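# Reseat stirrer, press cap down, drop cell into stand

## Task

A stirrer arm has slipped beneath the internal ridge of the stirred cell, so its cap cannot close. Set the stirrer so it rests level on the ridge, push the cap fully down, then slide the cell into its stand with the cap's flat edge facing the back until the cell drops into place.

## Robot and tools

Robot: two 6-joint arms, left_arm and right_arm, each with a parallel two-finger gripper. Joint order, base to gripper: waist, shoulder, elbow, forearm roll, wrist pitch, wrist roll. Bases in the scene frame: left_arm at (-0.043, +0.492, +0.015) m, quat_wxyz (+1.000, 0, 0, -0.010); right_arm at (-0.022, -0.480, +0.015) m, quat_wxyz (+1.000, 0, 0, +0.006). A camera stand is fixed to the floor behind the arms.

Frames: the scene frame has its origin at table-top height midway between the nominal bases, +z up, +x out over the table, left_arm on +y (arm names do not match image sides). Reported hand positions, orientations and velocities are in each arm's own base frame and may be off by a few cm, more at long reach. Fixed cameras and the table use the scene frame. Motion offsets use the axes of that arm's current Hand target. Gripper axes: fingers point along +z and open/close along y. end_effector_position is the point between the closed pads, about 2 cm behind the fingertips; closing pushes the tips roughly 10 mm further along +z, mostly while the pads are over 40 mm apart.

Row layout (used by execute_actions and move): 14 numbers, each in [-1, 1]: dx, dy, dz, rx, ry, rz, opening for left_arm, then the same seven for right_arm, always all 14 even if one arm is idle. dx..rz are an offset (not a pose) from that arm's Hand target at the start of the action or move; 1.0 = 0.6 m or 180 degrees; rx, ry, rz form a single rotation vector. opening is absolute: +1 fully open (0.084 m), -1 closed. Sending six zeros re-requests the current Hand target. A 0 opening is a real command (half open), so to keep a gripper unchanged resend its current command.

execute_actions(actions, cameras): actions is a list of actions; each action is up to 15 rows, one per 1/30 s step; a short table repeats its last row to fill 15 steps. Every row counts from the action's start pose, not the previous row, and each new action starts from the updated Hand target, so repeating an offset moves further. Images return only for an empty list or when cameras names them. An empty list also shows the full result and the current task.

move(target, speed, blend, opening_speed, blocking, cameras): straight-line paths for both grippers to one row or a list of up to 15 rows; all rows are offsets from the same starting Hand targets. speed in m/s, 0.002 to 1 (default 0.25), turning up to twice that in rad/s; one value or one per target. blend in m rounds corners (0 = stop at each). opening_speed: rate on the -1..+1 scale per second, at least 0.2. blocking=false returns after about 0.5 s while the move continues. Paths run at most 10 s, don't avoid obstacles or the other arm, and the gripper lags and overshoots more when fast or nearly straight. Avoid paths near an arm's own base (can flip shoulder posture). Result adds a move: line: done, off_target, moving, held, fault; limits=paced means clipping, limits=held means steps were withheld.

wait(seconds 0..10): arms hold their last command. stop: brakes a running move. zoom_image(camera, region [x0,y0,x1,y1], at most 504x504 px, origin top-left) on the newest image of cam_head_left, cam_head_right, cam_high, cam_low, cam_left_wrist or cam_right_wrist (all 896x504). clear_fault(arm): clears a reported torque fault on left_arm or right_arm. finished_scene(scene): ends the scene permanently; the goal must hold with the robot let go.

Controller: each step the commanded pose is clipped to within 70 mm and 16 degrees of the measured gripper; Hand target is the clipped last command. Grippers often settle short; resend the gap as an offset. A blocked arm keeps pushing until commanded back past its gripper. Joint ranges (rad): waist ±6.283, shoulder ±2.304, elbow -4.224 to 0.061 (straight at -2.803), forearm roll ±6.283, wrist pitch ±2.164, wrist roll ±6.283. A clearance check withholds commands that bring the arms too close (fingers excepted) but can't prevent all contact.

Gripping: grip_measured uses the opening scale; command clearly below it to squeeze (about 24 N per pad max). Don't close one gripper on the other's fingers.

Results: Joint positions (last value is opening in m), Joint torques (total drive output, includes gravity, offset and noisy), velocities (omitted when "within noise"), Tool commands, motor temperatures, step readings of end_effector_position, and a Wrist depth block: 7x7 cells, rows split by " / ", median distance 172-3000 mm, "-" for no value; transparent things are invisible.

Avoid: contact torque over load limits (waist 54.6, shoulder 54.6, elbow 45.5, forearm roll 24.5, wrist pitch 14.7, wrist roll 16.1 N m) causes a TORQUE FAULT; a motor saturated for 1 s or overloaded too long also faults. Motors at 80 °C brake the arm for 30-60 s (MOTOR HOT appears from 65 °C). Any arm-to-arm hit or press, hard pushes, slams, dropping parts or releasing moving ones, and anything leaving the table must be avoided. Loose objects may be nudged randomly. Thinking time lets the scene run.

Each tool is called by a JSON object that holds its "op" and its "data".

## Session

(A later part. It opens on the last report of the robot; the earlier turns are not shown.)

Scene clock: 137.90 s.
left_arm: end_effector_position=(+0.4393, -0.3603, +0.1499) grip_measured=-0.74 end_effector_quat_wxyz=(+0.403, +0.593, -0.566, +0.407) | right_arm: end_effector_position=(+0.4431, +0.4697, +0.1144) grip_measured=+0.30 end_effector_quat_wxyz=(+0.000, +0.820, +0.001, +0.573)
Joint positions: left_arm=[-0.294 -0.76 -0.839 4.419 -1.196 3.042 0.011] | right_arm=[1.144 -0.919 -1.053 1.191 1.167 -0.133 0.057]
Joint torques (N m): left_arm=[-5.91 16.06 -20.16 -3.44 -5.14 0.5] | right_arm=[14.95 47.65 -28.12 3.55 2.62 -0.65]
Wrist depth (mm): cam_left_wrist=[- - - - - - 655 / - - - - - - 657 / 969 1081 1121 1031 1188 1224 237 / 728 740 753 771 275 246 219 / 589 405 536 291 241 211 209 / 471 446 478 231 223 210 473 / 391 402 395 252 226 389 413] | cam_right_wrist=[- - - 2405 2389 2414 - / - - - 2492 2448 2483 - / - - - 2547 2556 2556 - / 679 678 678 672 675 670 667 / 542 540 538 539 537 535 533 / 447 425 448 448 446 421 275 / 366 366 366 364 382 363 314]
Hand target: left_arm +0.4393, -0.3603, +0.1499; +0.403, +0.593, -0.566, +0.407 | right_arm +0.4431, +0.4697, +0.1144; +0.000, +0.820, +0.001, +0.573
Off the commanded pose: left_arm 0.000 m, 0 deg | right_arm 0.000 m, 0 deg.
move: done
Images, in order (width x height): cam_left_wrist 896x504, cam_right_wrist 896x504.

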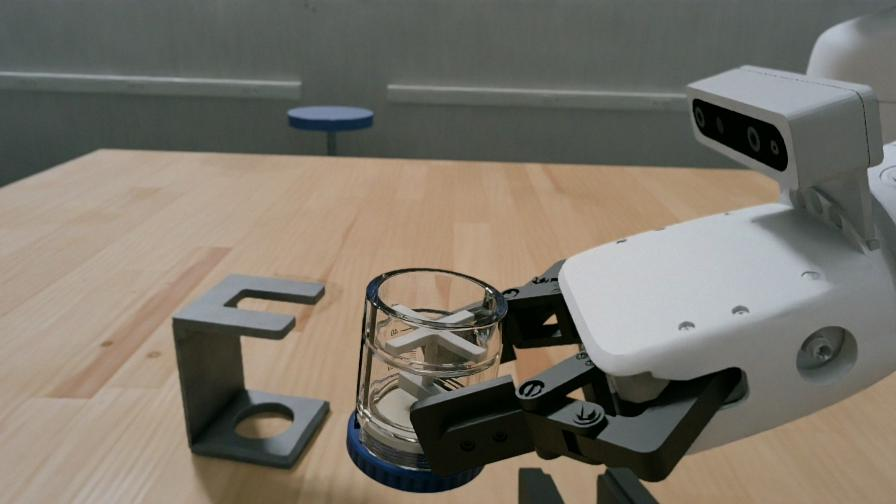

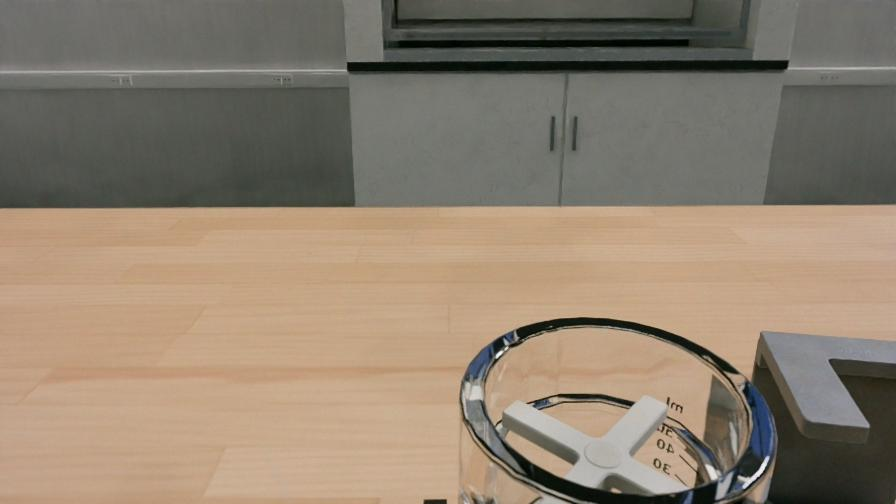

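{"op": "move", "data": {"target": [[0.195,0.003,-0.0975,0,0,0,-0.72,0,0,0,0,0,0,-0.2],[0.251,-0.015,0.251,0.44,-0.1845,-0.623,-0.72,0,0,0,0,0,0,-0.2]], "blend": 0.02, "speed": 0.5, "cameras": ["cam_left_wrist"]}}

{"op": "zoom_image", "data": {"camera": "cam_left_wrist", "region": [340, 150, 560, 350]}}

Scene clock: 142.13 s.
left_arm: end_effector_position=(+0.4567, -0.5530, +0.2393) grip_measured=-0.74 end_effector_quat_wxyz=(-0.001, +0.924, +0.383, +0.001) | right_arm: end_effector_position=(+0.4431, +0.4697, +0.1144) grip_measured=+0.30 end_effector_quat_wxyz=(+0.000, +0.820, +0.001, +0.573)
Joint positions: left_arm=[-0.881 -0.834 -1.746 3.144 0.913 1.474 0.011] | right_arm=[1.144 -0.919 -1.053 1.191 1.167 -0.133 0.057]
Joint torques (N m): left_arm=[4.34 25 -33.45 -3.42 3.03 -1.18] | right_arm=[15.4 45.79 -27.92 3.42 2.57 -0.67]
Wrist depth (mm): cam_left_wrist=[381 364 383 384 384 385 387 / 380 382 383 384 385 385 386 / 381 382 383 383 386 387 387 / 381 235 238 262 385 380 289 / 382 218 385 282 384 387 292 / 381 207 217 385 385 386 387 / 195 201 210 235 386 387 388] | cam_right_wrist=[- - - 2397 2389 2439 - / - - - 2492 2483 2483 - / - - - 2501 2547 2501 - / 679 677 677 675 675 669 671 / 541 538 539 538 535 536 534 / 449 425 448 447 445 421 275 / 367 365 366 365 381 363 314]
Hand target: left_arm +0.4567, -0.5530, +0.2393; -0.001, +0.924, +0.383, +0.001 | right_arm +0.4431, +0.4697, +0.1144; +0.000, +0.820, +0.001, +0.573
Off the commanded pose: left_arm 0.000 m, 0 deg | right_arm 0.000 m, 0 deg.
move: done
Images, in order (width x height): cam_left_wrist 896x504.

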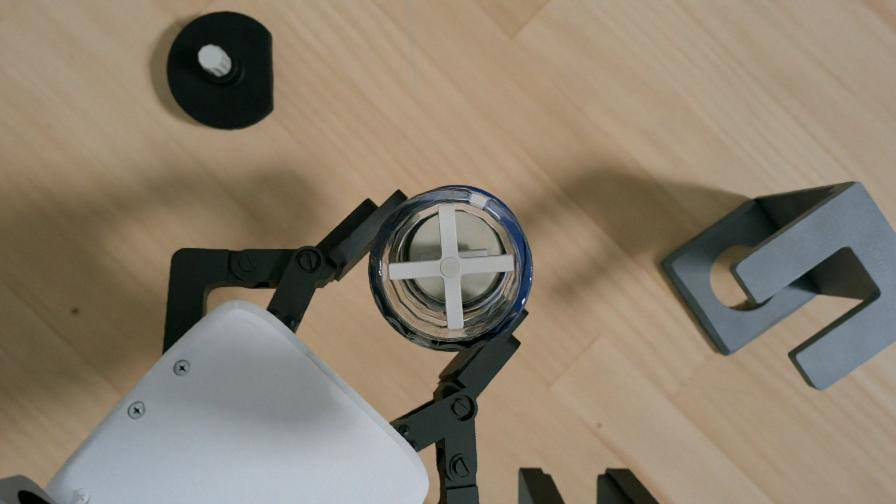

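Scaled by 2.291.

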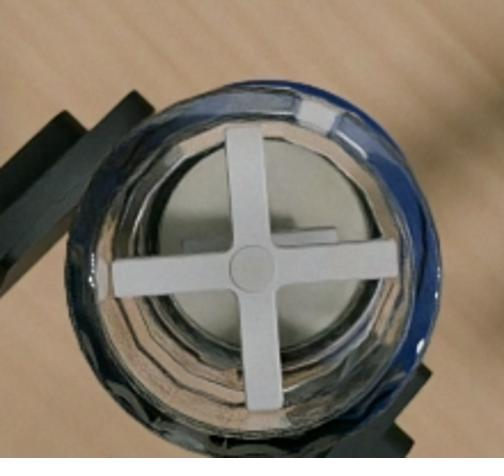

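{"op": "move", "data": {"target": [[0.2,-0.175,0,0,0,0,-0.3,0,0,0,0,0,0,-0.2],[0.286,-0.25,0.199,0,0,0,-0.3,0,0,0,0,0,0,-0.2]], "blend": 0.04, "cameras": ["cam_left_wrist","cam_right_wrist"]}}

{"op": "zoom_image", "data": {"camera": "cam_right_wrist", "region": [450, 300, 790, 504]}}

Scene clock: 145.20 s.
left_arm: end_effector_position=(+0.4721, -0.3253, +0.1204) grip_measured=-0.32 end_effector_quat_wxyz=(-0.001, +0.924, +0.383, +0.001) | right_arm: end_effector_position=(+0.4431, +0.4697, +0.1144) grip_measured=+0.30 end_effector_quat_wxyz=(+0.000, +0.820, +0.001, +0.573)
Joint positions: left_arm=[-0.604 -0.666 -1.155 3.146 0.489 1.748 0.03] | right_arm=[1.144 -0.919 -1.053 1.191 1.167 -0.133 0.057]
Joint torques (N m): left_arm=[6.22 18.58 -16.22 -3.72 -3.44 0.57] | right_arm=[15.31 47.26 -28.07 3.61 2.51 -0.65]
Wrist depth (mm): cam_left_wrist=[263 264 265 265 266 267 268 / 263 264 264 265 266 267 267 / 263 264 265 266 266 267 268 / 263 264 266 266 266 267 267 / 263 265 265 266 267 268 268 / 264 265 265 247 267 268 268 / 264 265 266 247 267 268 268] | cam_right_wrist=[- - - 2405 2405 2465 - / - - - 2501 2474 2528 - / - - - 2538 2538 2510 - / 680 677 675 677 671 671 669 / 542 540 538 537 537 536 534 / 450 424 446 446 446 423 275 / 367 366 366 365 382 363 314]
Hand target: left_arm +0.4721, -0.3253, +0.1204; -0.001, +0.924, +0.383, +0.001 | right_arm +0.4431, +0.4697, +0.1144; +0.000, +0.820, +0.001, +0.573
Off the commanded pose: left_arm 0.000 m, 0 deg | right_arm 0.000 m, 0 deg.
move: done
Images, in order (width x height): cam_left_wrist 896x504, cam_right_wrist 896x504.

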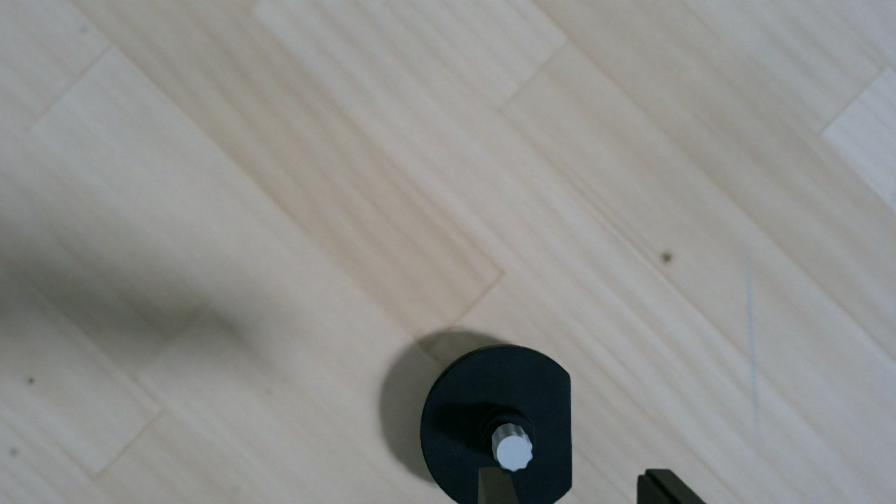

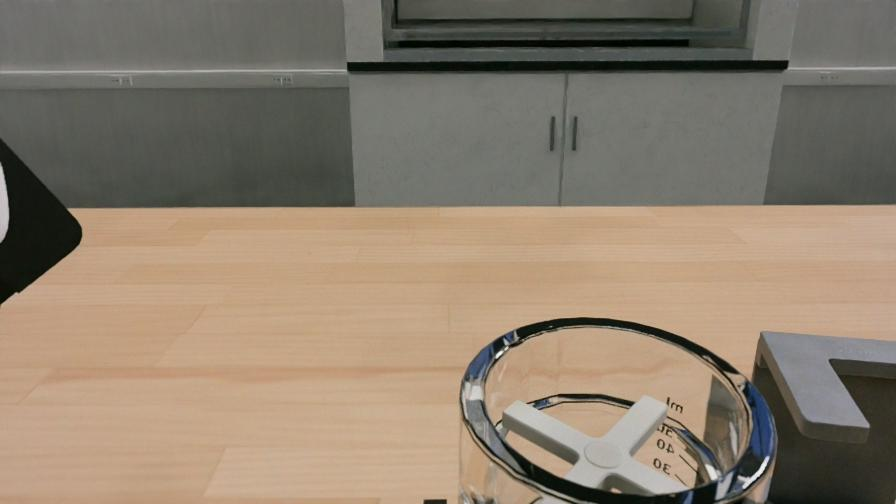

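Scaled by 1.482.

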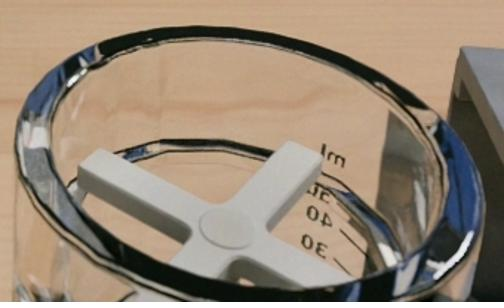

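{"op": "move", "data": {"target": [[-0.005,-0.0117,0.06,0,0,0,-0.3,0,0,0,0,0,0,-0.2]], "cameras": ["cam_left_wrist"]}}

Scene clock: 146.53 s.
left_arm: end_effector_position=(+0.4651, -0.3224, +0.0844) grip_measured=-0.32 end_effector_quat_wxyz=(-0.001, +0.924, +0.383, +0.001) | right_arm: end_effector_position=(+0.4431, +0.4697, +0.1144) grip_measured=+0.30 end_effector_quat_wxyz=(+0.000, +0.820, +0.001, +0.573)
Joint positions: left_arm=[-0.607 -0.718 -1.134 3.147 0.417 1.744 0.03] | right_arm=[1.144 -0.919 -1.053 1.191 1.167 -0.133 0.057]
Joint torques (N m): left_arm=[-5.8 19.77 -13.7 3.45 -3.27 -1.14] | right_arm=[15.22 47.36 -27.84 3.48 2.65 -0.64]
Wrist depth (mm): cam_left_wrist=[227 228 228 229 230 230 231 / 227 228 229 229 230 231 231 / 228 228 229 229 230 231 231 / 228 229 229 229 230 231 231 / 228 229 229 230 230 231 231 / 228 229 230 230 211 232 232 / 229 229 229 211 212 232 232] | cam_right_wrist=[- - - 2414 2448 2414 - / - - - 2492 2492 2510 - / - - - 2556 2566 2547 - / 677 678 675 676 675 671 671 / 540 540 538 536 537 535 535 / 449 424 448 447 446 422 275 / 366 366 366 365 381 364 314]
Hand target: left_arm +0.4651, -0.3224, +0.0844; -0.001, +0.924, +0.383, +0.001 | right_arm +0.4431, +0.4697, +0.1144; +0.000, +0.820, +0.001, +0.573
Off the commanded pose: left_arm 0.000 m, 0 deg | right_arm 0.000 m, 0 deg.
move: done
Images, in order (width x height): cam_left_wrist 896x504.

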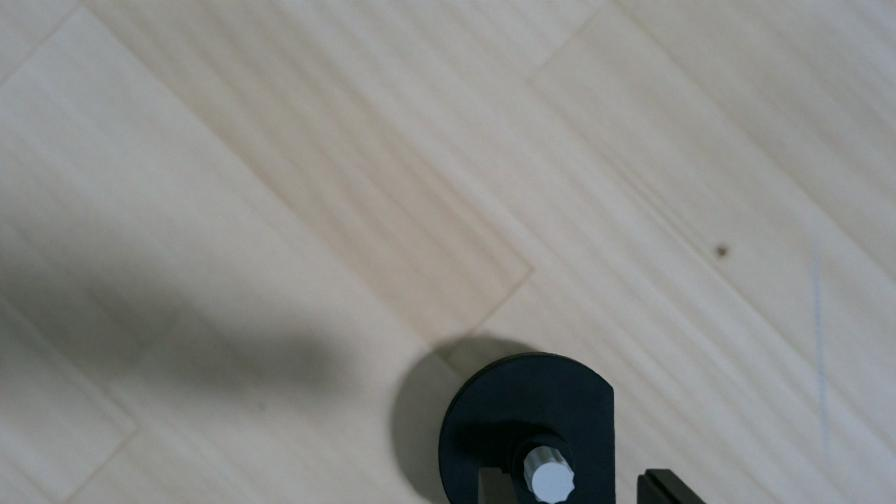

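{"op": "move", "data": {"target": [[-0.004,0,0.083,0,0,0,-0.3,0,0,0,0,0,0,-0.2],[-0.004,0,0.083,0,0,0,-1,0,0,0,0,0,0,-0.2]], "speed": 0.1, "opening_speed": 1, "cameras": ["cam_left_wrist","cam_low"]}}

{"op": "zoom_image", "data": {"camera": "cam_low", "region": [400, 230, 480, 310]}}

Scene clock: 149.13 s.
left_arm: end_effector_position=(+0.4635, -0.3240, +0.0346) grip_measured=-0.70 end_effector_quat_wxyz=(-0.001, +0.924, +0.383, +0.001) | right_arm: end_effector_position=(+0.4431, +0.4697, +0.1144) grip_measured=+0.30 end_effector_quat_wxyz=(+0.000, +0.820, +0.001, +0.573)
Joint positions: left_arm=[-0.611 -0.814 -1.15 3.148 0.336 1.739 0.013] | right_arm=[1.144 -0.919 -1.053 1.191 1.167 -0.133 0.057]
Joint torques (N m): left_arm=[-6.13 20.34 -19.86 3.53 -2.67 -1.13] | right_arm=[15.61 46.85 -28.17 3.9 2.49 -0.75]
Wrist depth (mm): cam_left_wrist=[178 178 179 179 180 181 181 / 178 178 179 179 180 181 181 / 178 179 179 180 180 181 181 / 179 179 179 180 180 181 181 / 179 179 180 180 180 181 181 / 179 179 180 180 181 181 181 / 179 179 180 180 - 181 182] | cam_right_wrist=[- - - 2431 2414 2431 - / - - - 2492 2492 2465 - / - - - 2547 2547 2595 - / 680 682 677 675 672 671 669 / 542 540 538 537 537 535 533 / 449 424 448 448 446 421 275 / 366 365 366 364 381 364 314]
Hand target: left_arm +0.4634, -0.3240, +0.0346; -0.001, +0.924, +0.383, +0.001 | right_arm +0.4431, +0.4697, +0.1144; +0.000, +0.820, +0.001, +0.573
Off the commanded pose: left_arm 0.000 m, 0 deg | right_arm 0.000 m, 0 deg.
move: done
Images, in order (width x height): cam_low 896x504, cam_left_wrist 896x504.

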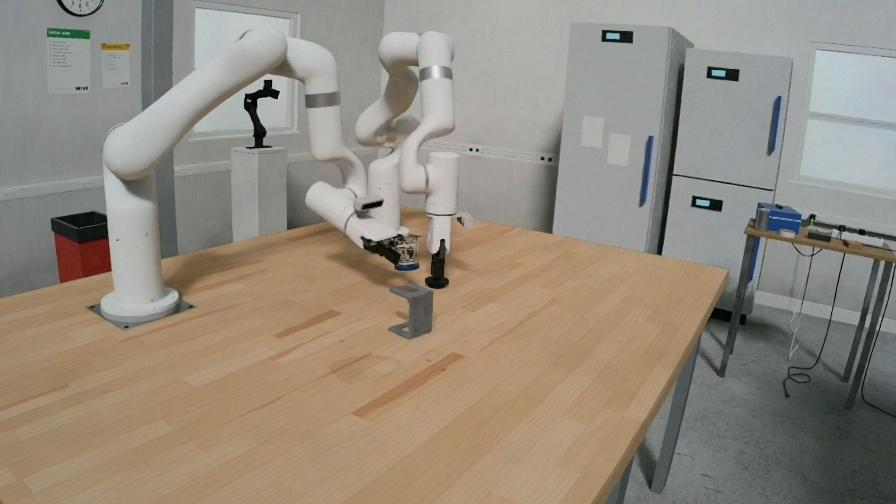

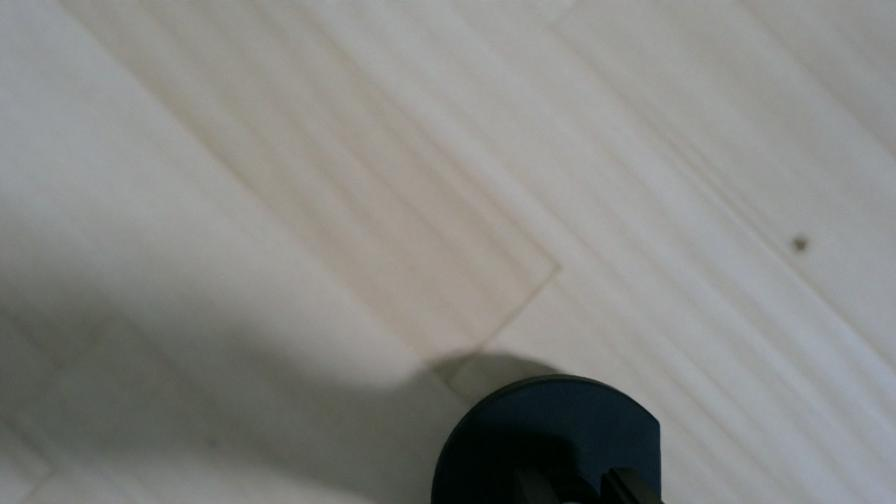

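Scaled by 6.300.

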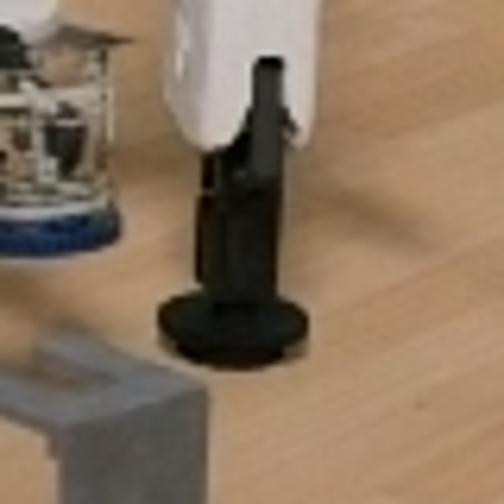

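{"op": "move", "data": {"target": [[0,0,-0.276,0,0,0,-1,0,0,0,0,0,0,-0.2],[-0.186,0.2153,-0.276,0,0,-0.25,-1,0,0,0,0,0,0,-0.2]], "blend": 0.02, "cameras": ["cam_left_wrist","cam_low","cam_right_wrist"]}}

{"op": "zoom_image", "data": {"camera": "cam_right_wrist", "region": [420, 150, 820, 504]}}

Scene clock: 152.73 s.
left_arm: end_effector_position=(+0.4757, -0.4946, +0.1998) grip_measured=-0.70 end_effector_quat_wxyz=(+0.000, +0.707, +0.707, +0.001) | right_arm: end_effector_position=(+0.4432, +0.4698, +0.1144) grip_measured=+0.30 end_effector_quat_wxyz=(+0.000, +0.820, +0.001, +0.573)
Joint positions: left_arm=[-0.806 -0.794 -1.585 3.144 0.792 0.763 0.013] | right_arm=[1.144 -0.919 -1.053 1.191 1.167 -0.133 0.057]
Joint torques (N m): left_arm=[-3.25 22.76 -32.97 2.95 1.63 -1.2] | right_arm=[13.97 66.6 -27.06 -3.2 2.57 -0.6]
Wrist depth (mm): cam_left_wrist=[340 342 343 344 345 347 348 / 342 343 344 344 345 347 348 / 342 343 344 346 346 346 348 / 342 343 194 346 346 347 347 / 343 - 178 201 347 348 349 / - - 180 - 238 347 348 / - - 176 - - 348 348] | cam_right_wrist=[- - - 2431 - 2431 - / - - - 2474 - 2474 - / - - - 2538 - 2585 - / 681 677 - 739 - 669 671 / 539 - - - - - 535 / 449 - - - - - 274 / 367 365 - - - 347 313]
Hand target: left_arm +0.4757, -0.4946, +0.1998; +0.000, +0.707, +0.707, +0.001 | right_arm +0.4431, +0.4697, +0.1144; +0.000, +0.820, +0.001, +0.573
Off the commanded pose: left_arm 0.000 m, 0 deg | right_arm 0.000 m, 0 deg.
move: done
Images, in order (width x height): cam_low 896x504, cam_left_wrist 896x504, cam_right_wrist 896x504.

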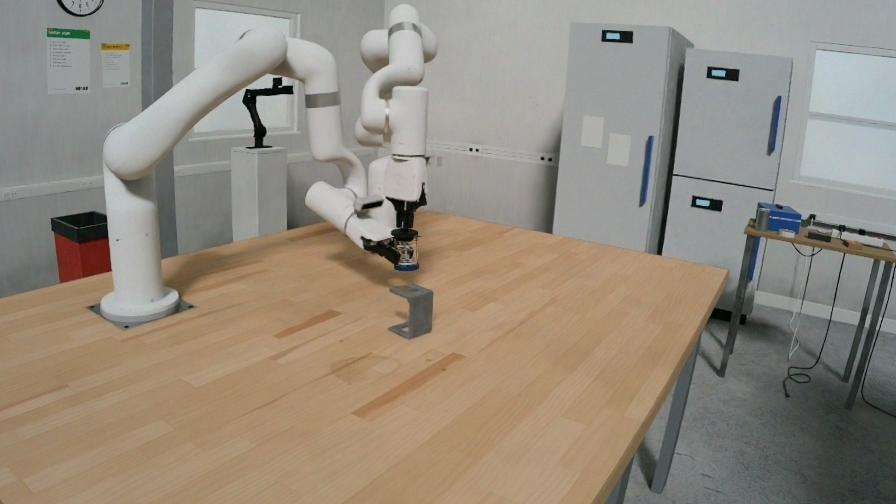

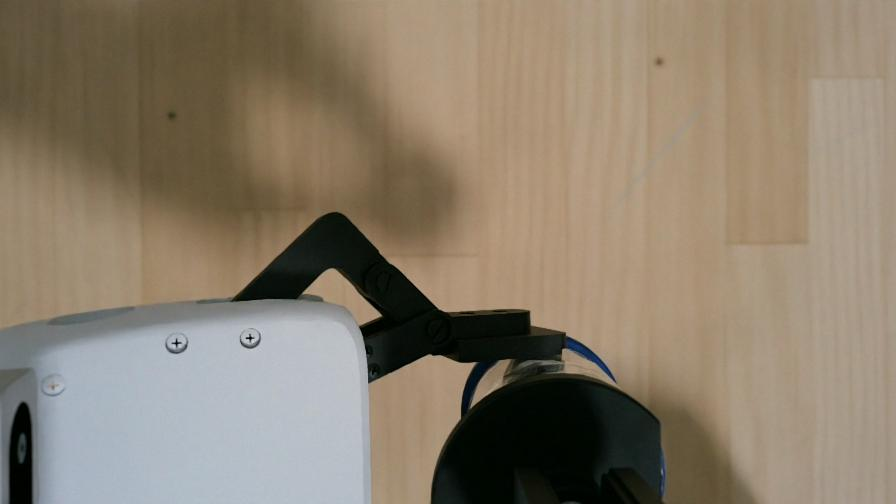

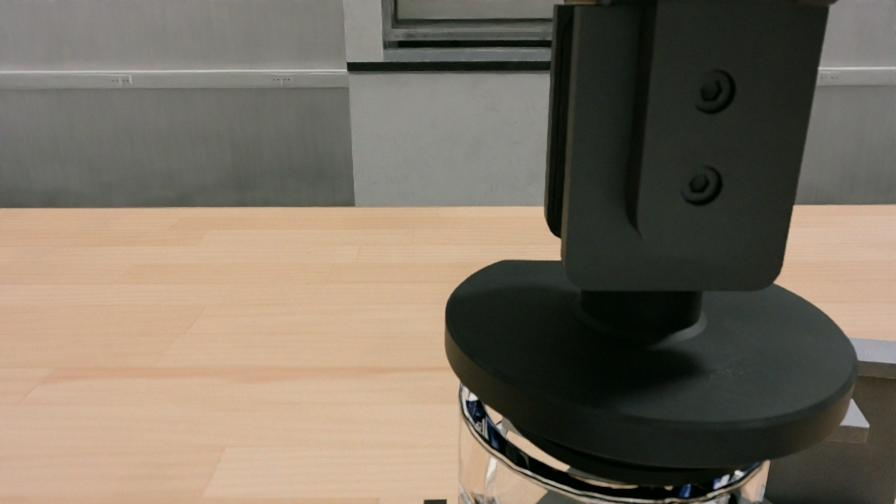

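Scaled by 1.260.

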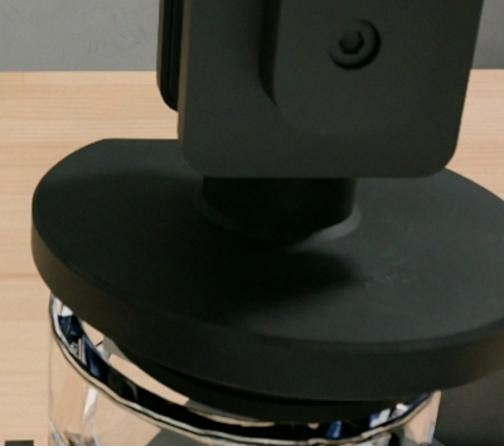

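{"op": "move", "data": {"target": [0.0033,0.0085,0.005,0,0,0,-1,0,0,0,0,-0.022,0,-0.2], "speed": 0.05, "cameras": ["cam_left_wrist","cam_right_wrist"]}}

{"op": "zoom_image", "data": {"camera": "cam_right_wrist", "region": [420, 200, 896, 504]}}

Scene clock: 154.83 s.
left_arm: end_effector_position=(+0.4808, -0.4926, +0.1969) grip_measured=-0.70 end_effector_quat_wxyz=(+0.000, +0.707, +0.707, +0.001) | right_arm: end_effector_position=(+0.4431, +0.4697, +0.1143) grip_measured=+0.29 end_effector_quat_wxyz=(+0.000, +0.839, +0.001, +0.544)
Joint positions: left_arm=[-0.798 -0.803 -1.592 3.144 0.79 0.771 0.013] | right_arm=[1.133 -0.887 -1.047 1.203 1.088 -0.164 0.057]
Joint torques (N m): left_arm=[5.58 14.29 -25.35 3.47 -5.64 0.46] | right_arm=[-10.78 89.32 -21.84 2.61 2.71 -0.96]
Wrist depth (mm): cam_left_wrist=[340 340 341 342 342 343 345 / 339 339 342 341 343 344 344 / 339 339 341 343 343 345 345 / 340 340 191 343 343 344 345 / 339 - 183 209 344 345 345 / - - 179 - 344 344 346 / - - 177 - - 345 346] | cam_right_wrist=[- - - 2397 - 2389 - / - - - 2492 - 2465 - / 740 - - 737 - 738 732 / 585 586 - 584 - 582 582 / 484 514 - - - - 286 / 413 393 - - - - 297 / 346 344 - - - 331 319]
Hand target: left_arm +0.4808, -0.4926, +0.1968; +0.000, +0.707, +0.707, +0.001 | right_arm +0.4431, +0.4697, +0.1144; +0.000, +0.839, +0.001, +0.544
Off the commanded pose: left_arm 0.000 m, 0 deg | right_arm 0.000 m, 0 deg.
move: done
Images, in order (width x height): cam_left_wrist 896x504, cam_right_wrist 896x504.

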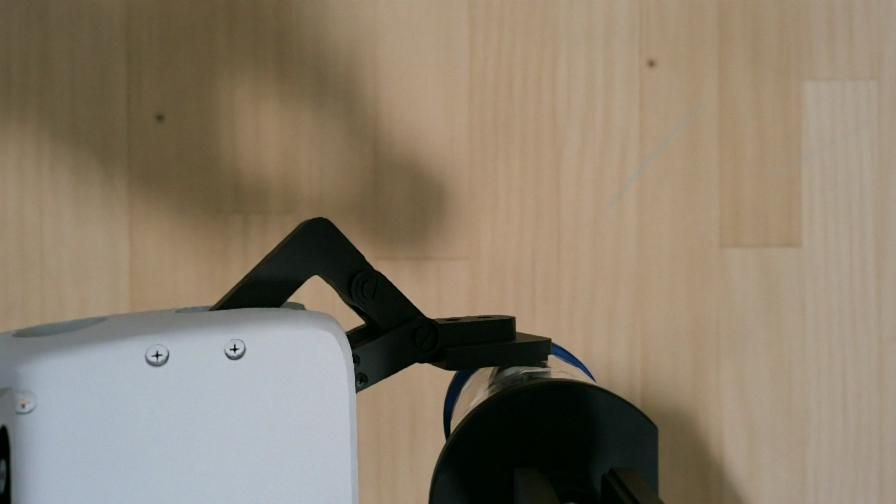

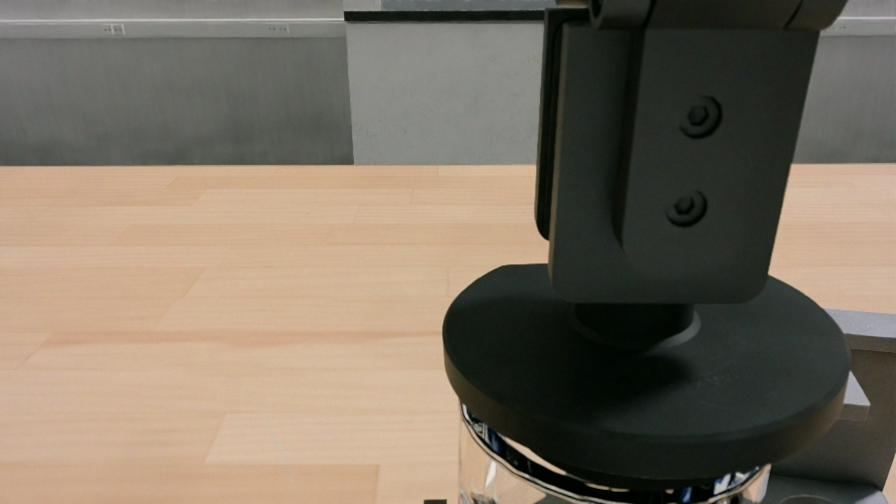

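Scaled by 1.059.

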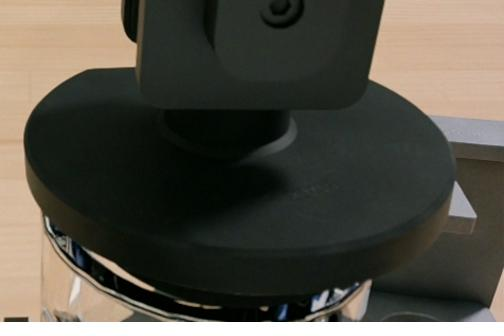

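{"op": "move", "data": {"target": [[0.005,0,-0.003,0,0,0,-1,0,0,0,0,0,0,-0.2],[0.005,0,0.01,0,0,0,-1,0,0,0,0,0,0,-0.2]], "speed": 0.03, "cameras": ["cam_left_wrist","cam_right_wrist"]}}

{"op": "zoom_image", "data": {"camera": "cam_right_wrist", "region": [420, 250, 896, 504]}}

Scene clock: 156.43 s.
left_arm: end_effector_position=(+0.4809, -0.4896, +0.1909) grip_measured=-0.70 end_effector_quat_wxyz=(+0.000, +0.707, +0.707, +0.001) | right_arm: end_effector_position=(+0.4431, +0.4697, +0.1143) grip_measured=+0.30 end_effector_quat_wxyz=(+0.000, +0.839, +0.001, +0.544)
Joint positions: left_arm=[-0.795 -0.805 -1.58 3.144 0.777 0.774 0.013] | right_arm=[1.133 -0.887 -1.047 1.203 1.088 -0.164 0.057]
Joint torques (N m): left_arm=[2.05 17.51 -8.79 3.19 -1.54 0.48] | right_arm=[-10.8 65.32 -30.57 2.36 2.37 -0.02]
Wrist depth (mm): cam_left_wrist=[333 333 334 334 337 337 339 / 332 333 335 336 338 338 339 / 333 335 335 337 338 338 339 / 333 333 186 336 337 339 339 / 333 - 183 335 338 338 339 / - - 180 191 337 339 340 / - - - - - 339 341] | cam_right_wrist=[- - 2372 2389 - 2372 - / - - - 2538 - 2501 - / 740 - - 738 - 735 736 / 585 585 - 585 - 581 582 / 484 485 - - - - 286 / 413 412 - - - - 297 / 346 345 - - - 330 319]
Hand target: left_arm +0.4808, -0.4896, +0.1908; +0.000, +0.707, +0.707, +0.001 | right_arm +0.4431, +0.4697, +0.1144; +0.000, +0.839, +0.001, +0.544
Off the commanded pose: left_arm 0.000 m, 0 deg | right_arm 0.000 m, 0 deg.
move: done
Images, in order (width x height): cam_left_wrist 896x504, cam_right_wrist 896x504.

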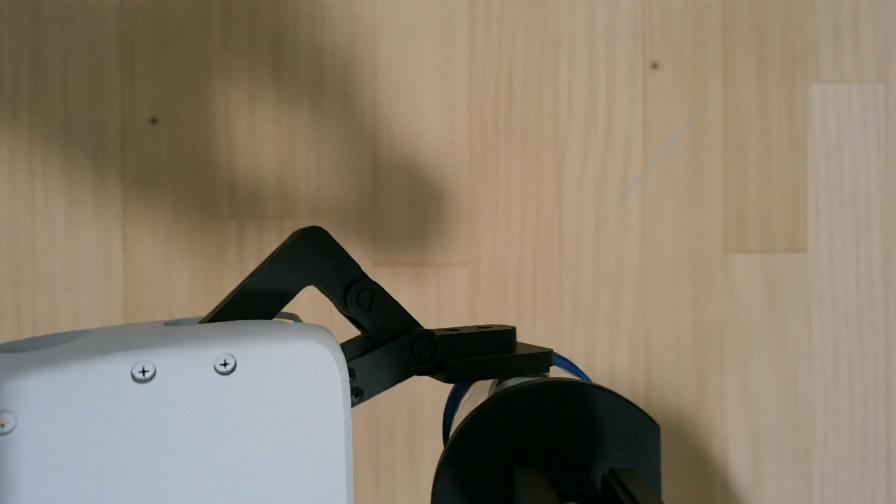

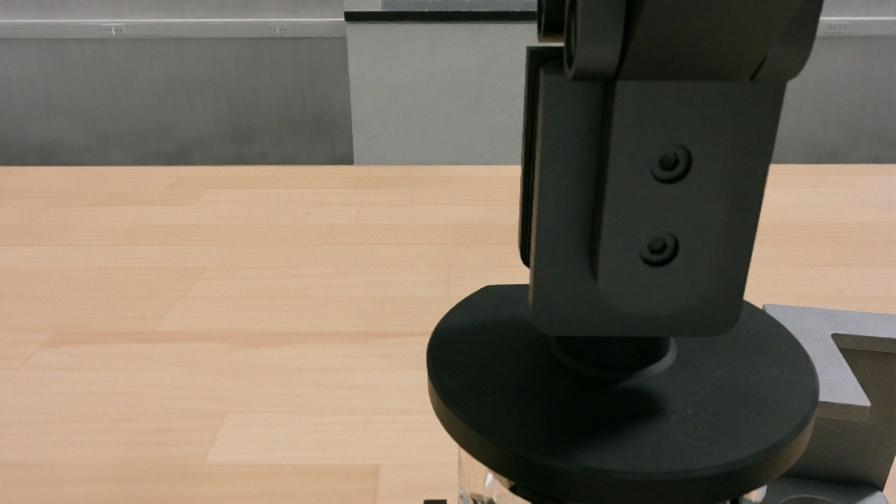

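Scaled by 1.059.

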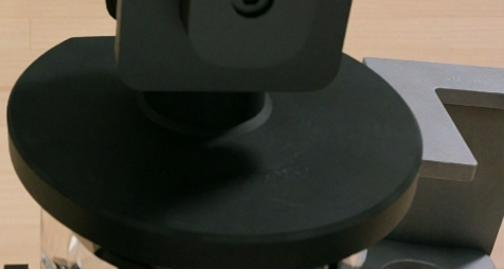

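{"op": "move", "data": {"target": [0,0,0.012,0,0,0,-1,0,0,0,0,0,0,-0.2], "speed": 0.03, "cameras": ["cam_low","cam_right_wrist"]}}

{"op": "zoom_image", "data": {"camera": "cam_low", "region": [360, 190, 450, 280]}}

Scene clock: 157.53 s.
left_arm: end_effector_position=(+0.4809, -0.4897, +0.1844) grip_measured=-0.70 end_effector_quat_wxyz=(+0.000, +0.707, +0.707, +0.001) | right_arm: end_effector_position=(+0.4430, +0.4698, +0.1141) grip_measured=+0.29 end_effector_quat_wxyz=(+0.000, +0.839, +0.001, +0.544)
Joint positions: left_arm=[-0.795 -0.812 -1.578 3.145 0.765 0.774 0.013] | right_arm=[1.133 -0.887 -1.047 1.203 1.087 -0.164 0.057]
Joint torques (N m): left_arm=[0.42 4.05 3.86 3.37 -2.76 -0.07] | right_arm=[-9.28 88.25 -33.82 2.07 7.55 0.62]
Wrist depth (mm): cam_left_wrist=[327 327 329 329 330 331 332 / 326 327 330 331 331 332 333 / 326 328 330 330 331 332 333 / 327 328 329 330 331 332 332 / 327 - 178 330 331 332 333 / - - 176 186 331 332 333 / - - - - - 333 333] | cam_right_wrist=[- - 2389 2381 - 2397 - / - - - 2538 - 2519 - / 733 - - 730 - 728 727 / 582 579 - - - 577 577 / 481 479 - - - - 284 / 409 411 - - - - 298 / 343 343 - - - - 317]
Hand target: left_arm +0.4808, -0.4896, +0.1836; +0.000, +0.707, +0.707, +0.001 | right_arm +0.4431, +0.4697, +0.1144; +0.000, +0.839, +0.001, +0.544
Off the commanded pose: left_arm 0.001 m, 0 deg | right_arm 0.000 m, 0 deg.
move: done
Images, in order (width x height): cam_low 896x504, cam_right_wrist 896x504.

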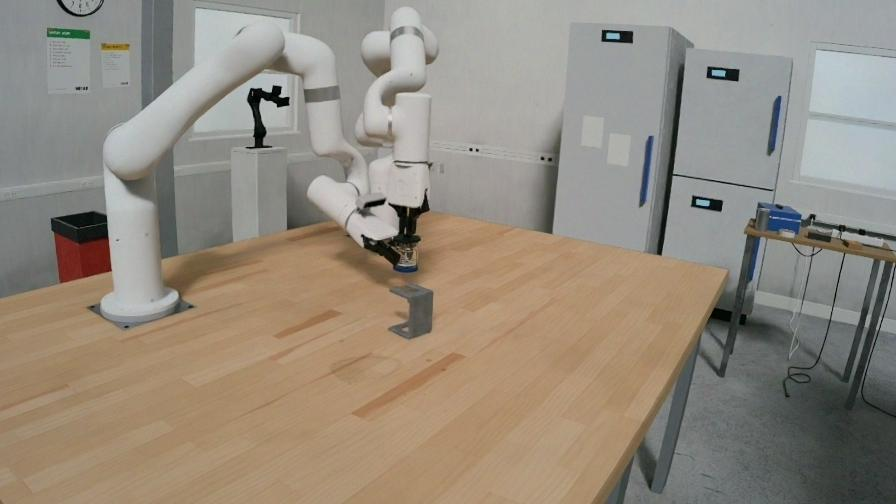

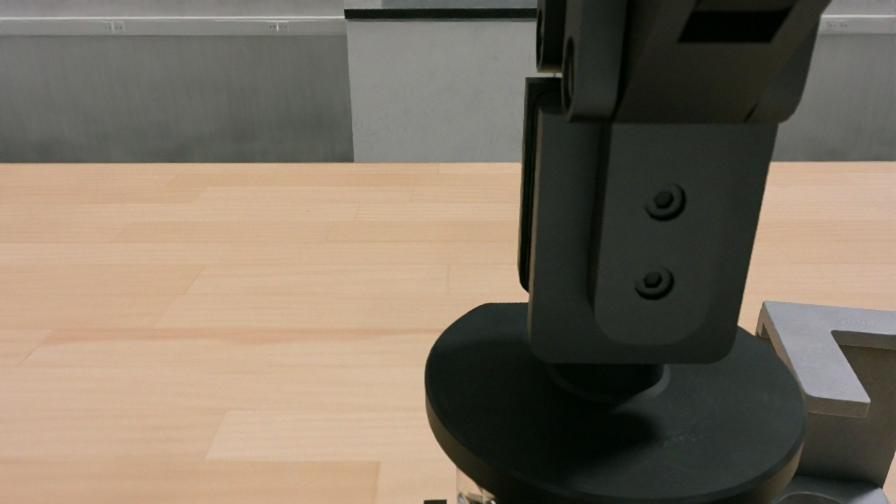

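Scaled by 5.600.

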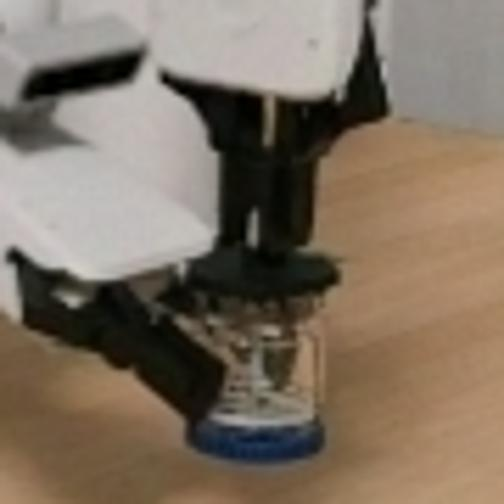

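{"op": "move", "data": {"target": [[0,0.003,0.002,0,0,0,-1,0,0,0,0,0,0,-0.2],[0.003,0.003,0.002,0,0,0,-1,0,0,0,0,0,0,-0.2],[0.003,0,0.002,0,0,0,-1,0,0,0,0,0,0,-0.2],[0,0.003,0.004,0,0,0,-1,0,0,0,0,0,0,-0.2]], "speed": 0.02, "blend": 0.001, "cameras": ["cam_left_wrist"]}}

Scene clock: 159.13 s.
left_arm: end_effector_position=(+0.4827, -0.4896, +0.1818) grip_measured=-0.70 end_effector_quat_wxyz=(+0.000, +0.707, +0.707, +0.001) | right_arm: end_effector_position=(+0.4431, +0.4698, +0.1142) grip_measured=+0.29 end_effector_quat_wxyz=(+0.000, +0.839, +0.001, +0.544)
Joint positions: left_arm=[-0.793 -0.818 -1.582 3.145 0.763 0.776 0.013] | right_arm=[1.133 -0.887 -1.047 1.203 1.087 -0.164 0.057]
Joint torques (N m): left_arm=[-0.97 7.27 -14.53 1.31 1.61 -1.16] | right_arm=[-9.37 98.66 -38.65 1.68 7.77 0.76]
Wrist depth (mm): cam_left_wrist=[324 325 326 326 328 329 330 / 324 326 326 327 328 330 330 / 324 325 326 328 328 330 330 / 324 326 327 327 328 330 331 / 325 - 180 327 329 330 331 / - - - 183 329 329 331 / - - - - - 330 331] | cam_right_wrist=[- - 2389 2381 - 2405 - / - - - 2474 - 2547 - / 733 - - 732 - 728 728 / 582 579 - - - 578 578 / 481 480 - - - - 284 / 411 411 - - - - 297 / 343 343 - - - - 318]
Hand target: left_arm +0.4826, -0.4896, +0.1812; +0.000, +0.707, +0.707, +0.001 | right_arm +0.4431, +0.4697, +0.1144; +0.000, +0.839, +0.001, +0.544
Off the commanded pose: left_arm 0.001 m, 0 deg | right_arm 0.000 m, 0 deg.
move: done; blend cut to 0.0009 m at target 1, 0.0009 m at target 2, 0.0009 m at target 3
Images, in order (width x height): cam_left_wrist 896x504.

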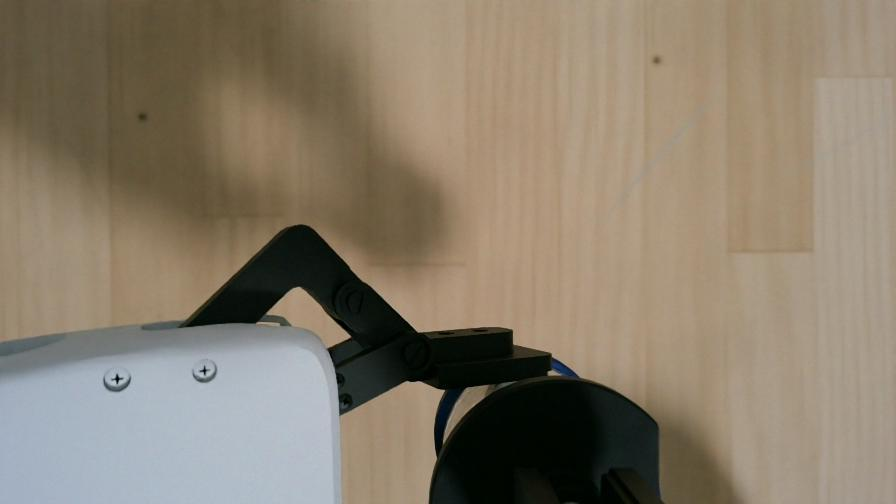

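{"op": "move", "data": {"target": [[0,0,0.004,0,0,0,-1,0,0,0,0,0,0,-0.2],[0,0,0.008,0,0,0,-1,0,0,0,0,0,0,-0.2]], "speed": 0.02, "cameras": ["cam_low","cam_right_wrist"]}}

{"op": "zoom_image", "data": {"camera": "cam_low", "region": [370, 210, 440, 280]}}

Scene clock: 160.60 s.
left_arm: end_effector_position=(+0.4827, -0.4897, +0.1771) grip_measured=-0.70 end_effector_quat_wxyz=(+0.000, +0.707, +0.707, +0.001) | right_arm: end_effector_position=(+0.4431, +0.4698, +0.1142) grip_measured=+0.29 end_effector_quat_wxyz=(+0.000, +0.839, +0.001, +0.544)
Joint positions: left_arm=[-0.793 -0.825 -1.58 3.145 0.756 0.775 0.013] | right_arm=[1.133 -0.887 -1.047 1.203 1.087 -0.164 0.057]
Joint torques (N m): left_arm=[0.23 6.26 0.56 1.09 -3.55 -1.01] | right_arm=[-9.1 100.1 -41.81 1.06 7.79 0.88]
Wrist depth (mm): cam_left_wrist=[319 321 321 321 323 325 326 / 320 320 322 323 324 324 326 / 320 320 322 323 324 324 326 / 320 319 322 323 324 324 326 / 319 - 175 322 324 325 326 / - - - 179 324 325 326 / - - - - - 325 326] | cam_right_wrist=[- - 2381 2372 - 2389 - / - - 2519 2474 - 2547 - / 736 - - 735 - 729 728 / 582 580 - - - 579 578 / 482 481 - - - 509 284 / 410 410 - - - - 297 / 344 343 - - - - 317]
Hand target: left_arm +0.4826, -0.4896, +0.1764; +0.000, +0.707, +0.707, +0.001 | right_arm +0.4431, +0.4697, +0.1144; +0.000, +0.839, +0.001, +0.544
Off the commanded pose: left_arm 0.001 m, 0 deg | right_arm 0.000 m, 0 deg.
move: done
Images, in order (width x height): cam_low 896x504, cam_right_wrist 896x504.

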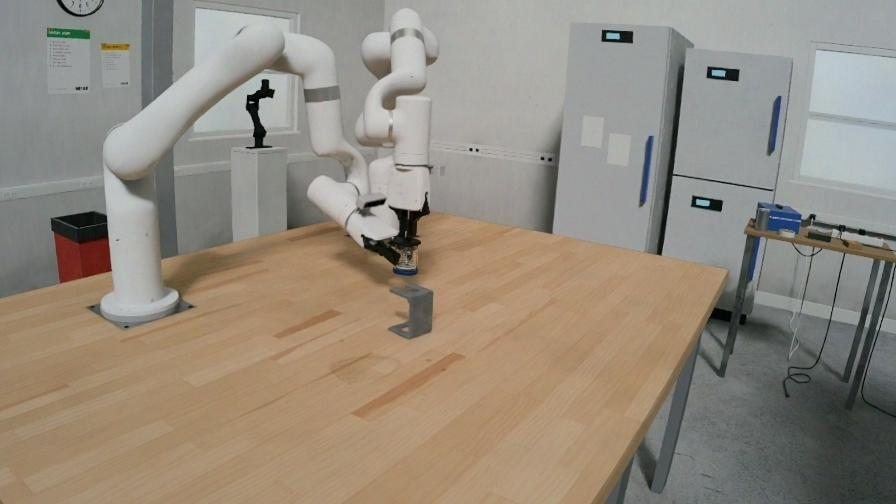

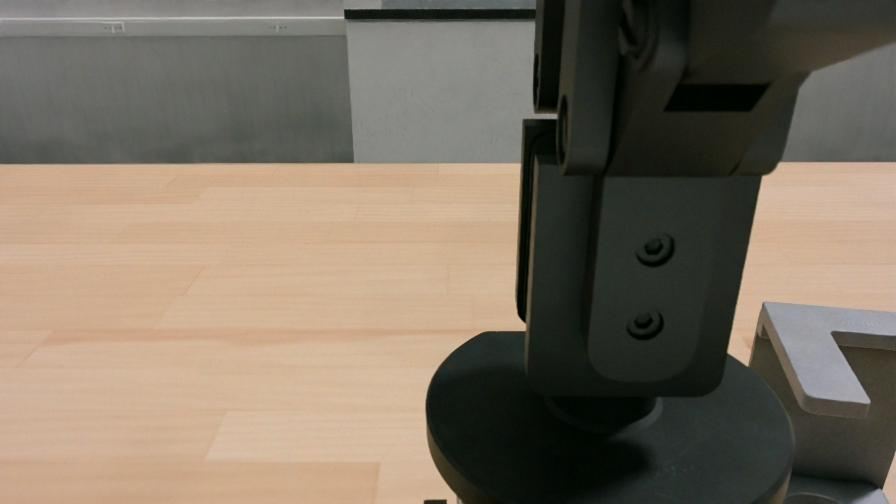

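Scaled by 7.200.

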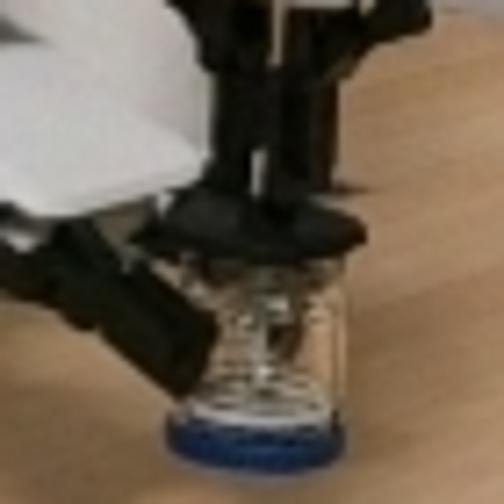

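{"op": "move", "data": {"target": [[0,0,0.005,0,0,0,-1,0,0,0,0,0,0,-0.2],[0,0,0.01,0,0,0,-1,0,0,0,0,0,0,-0.2]], "speed": 0.02, "cameras": ["cam_low","cam_left_wrist"]}}

{"op": "zoom_image", "data": {"camera": "cam_low", "region": [370, 210, 440, 280]}}

Scene clock: 162.07 s.
left_arm: end_effector_position=(+0.4827, -0.4897, +0.1711) grip_measured=-0.70 end_effector_quat_wxyz=(+0.000, +0.707, +0.707, +0.001) | right_arm: end_effector_position=(+0.4431, +0.4698, +0.1142) grip_measured=+0.29 end_effector_quat_wxyz=(+0.000, +0.839, +0.001, +0.544)
Joint positions: left_arm=[-0.793 -0.832 -1.578 3.145 0.746 0.775 0.013] | right_arm=[1.133 -0.887 -1.047 1.203 1.087 -0.164 0.057]
Joint torques (N m): left_arm=[5.04 5.24 1.41 2.63 -2.57 -1.18] | right_arm=[-9.16 100.8 -41.86 0.32 7.81 0.89]
Wrist depth (mm): cam_left_wrist=[313 314 315 317 318 319 319 / 314 315 315 316 317 318 320 / 314 314 315 316 317 318 319 / 315 - 317 316 318 319 320 / - - - 317 318 319 320 / - - - 174 318 319 321 / - - - - - 319 320] | cam_right_wrist=[- - 2381 2405 - - - / - - 2538 2483 - 2528 - / 735 - - 729 - 727 731 / 582 580 - - - 579 577 / 481 481 - - - 509 284 / 411 410 - - - - 297 / 343 343 - - - - 317]
Hand target: left_arm +0.4826, -0.4896, +0.1704; +0.000, +0.707, +0.707, +0.001 | right_arm +0.4431, +0.4697, +0.1144; +0.000, +0.839, +0.001, +0.544
Off the commanded pose: left_arm 0.001 m, 0 deg | right_arm 0.000 m, 0 deg.
move: done
Images, in order (width x height): cam_low 896x504, cam_left_wrist 896x504.

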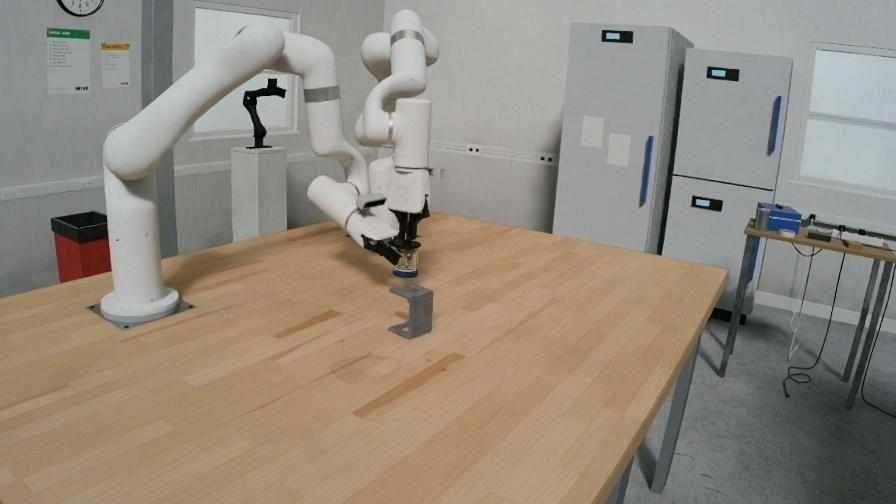

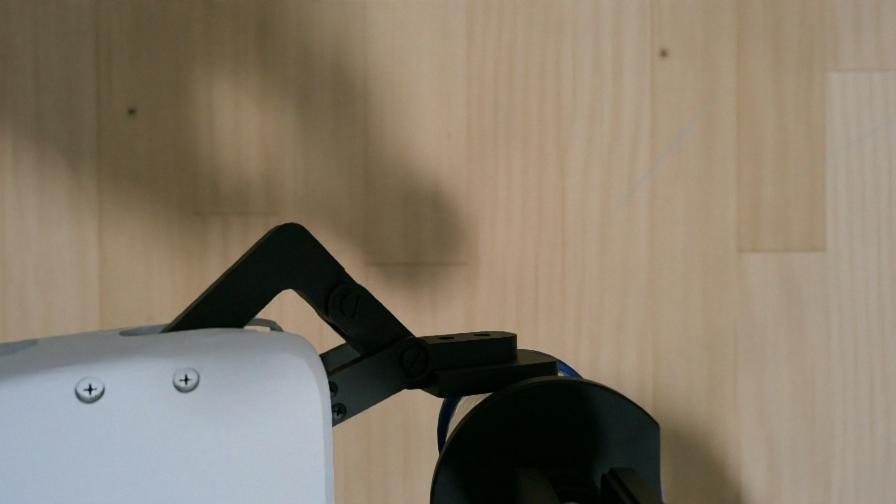

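Scaled by 7.200.

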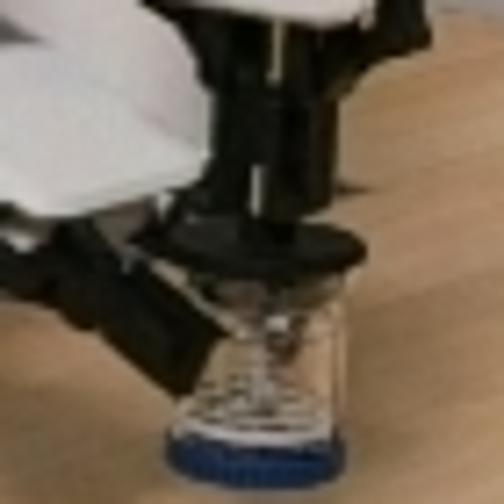

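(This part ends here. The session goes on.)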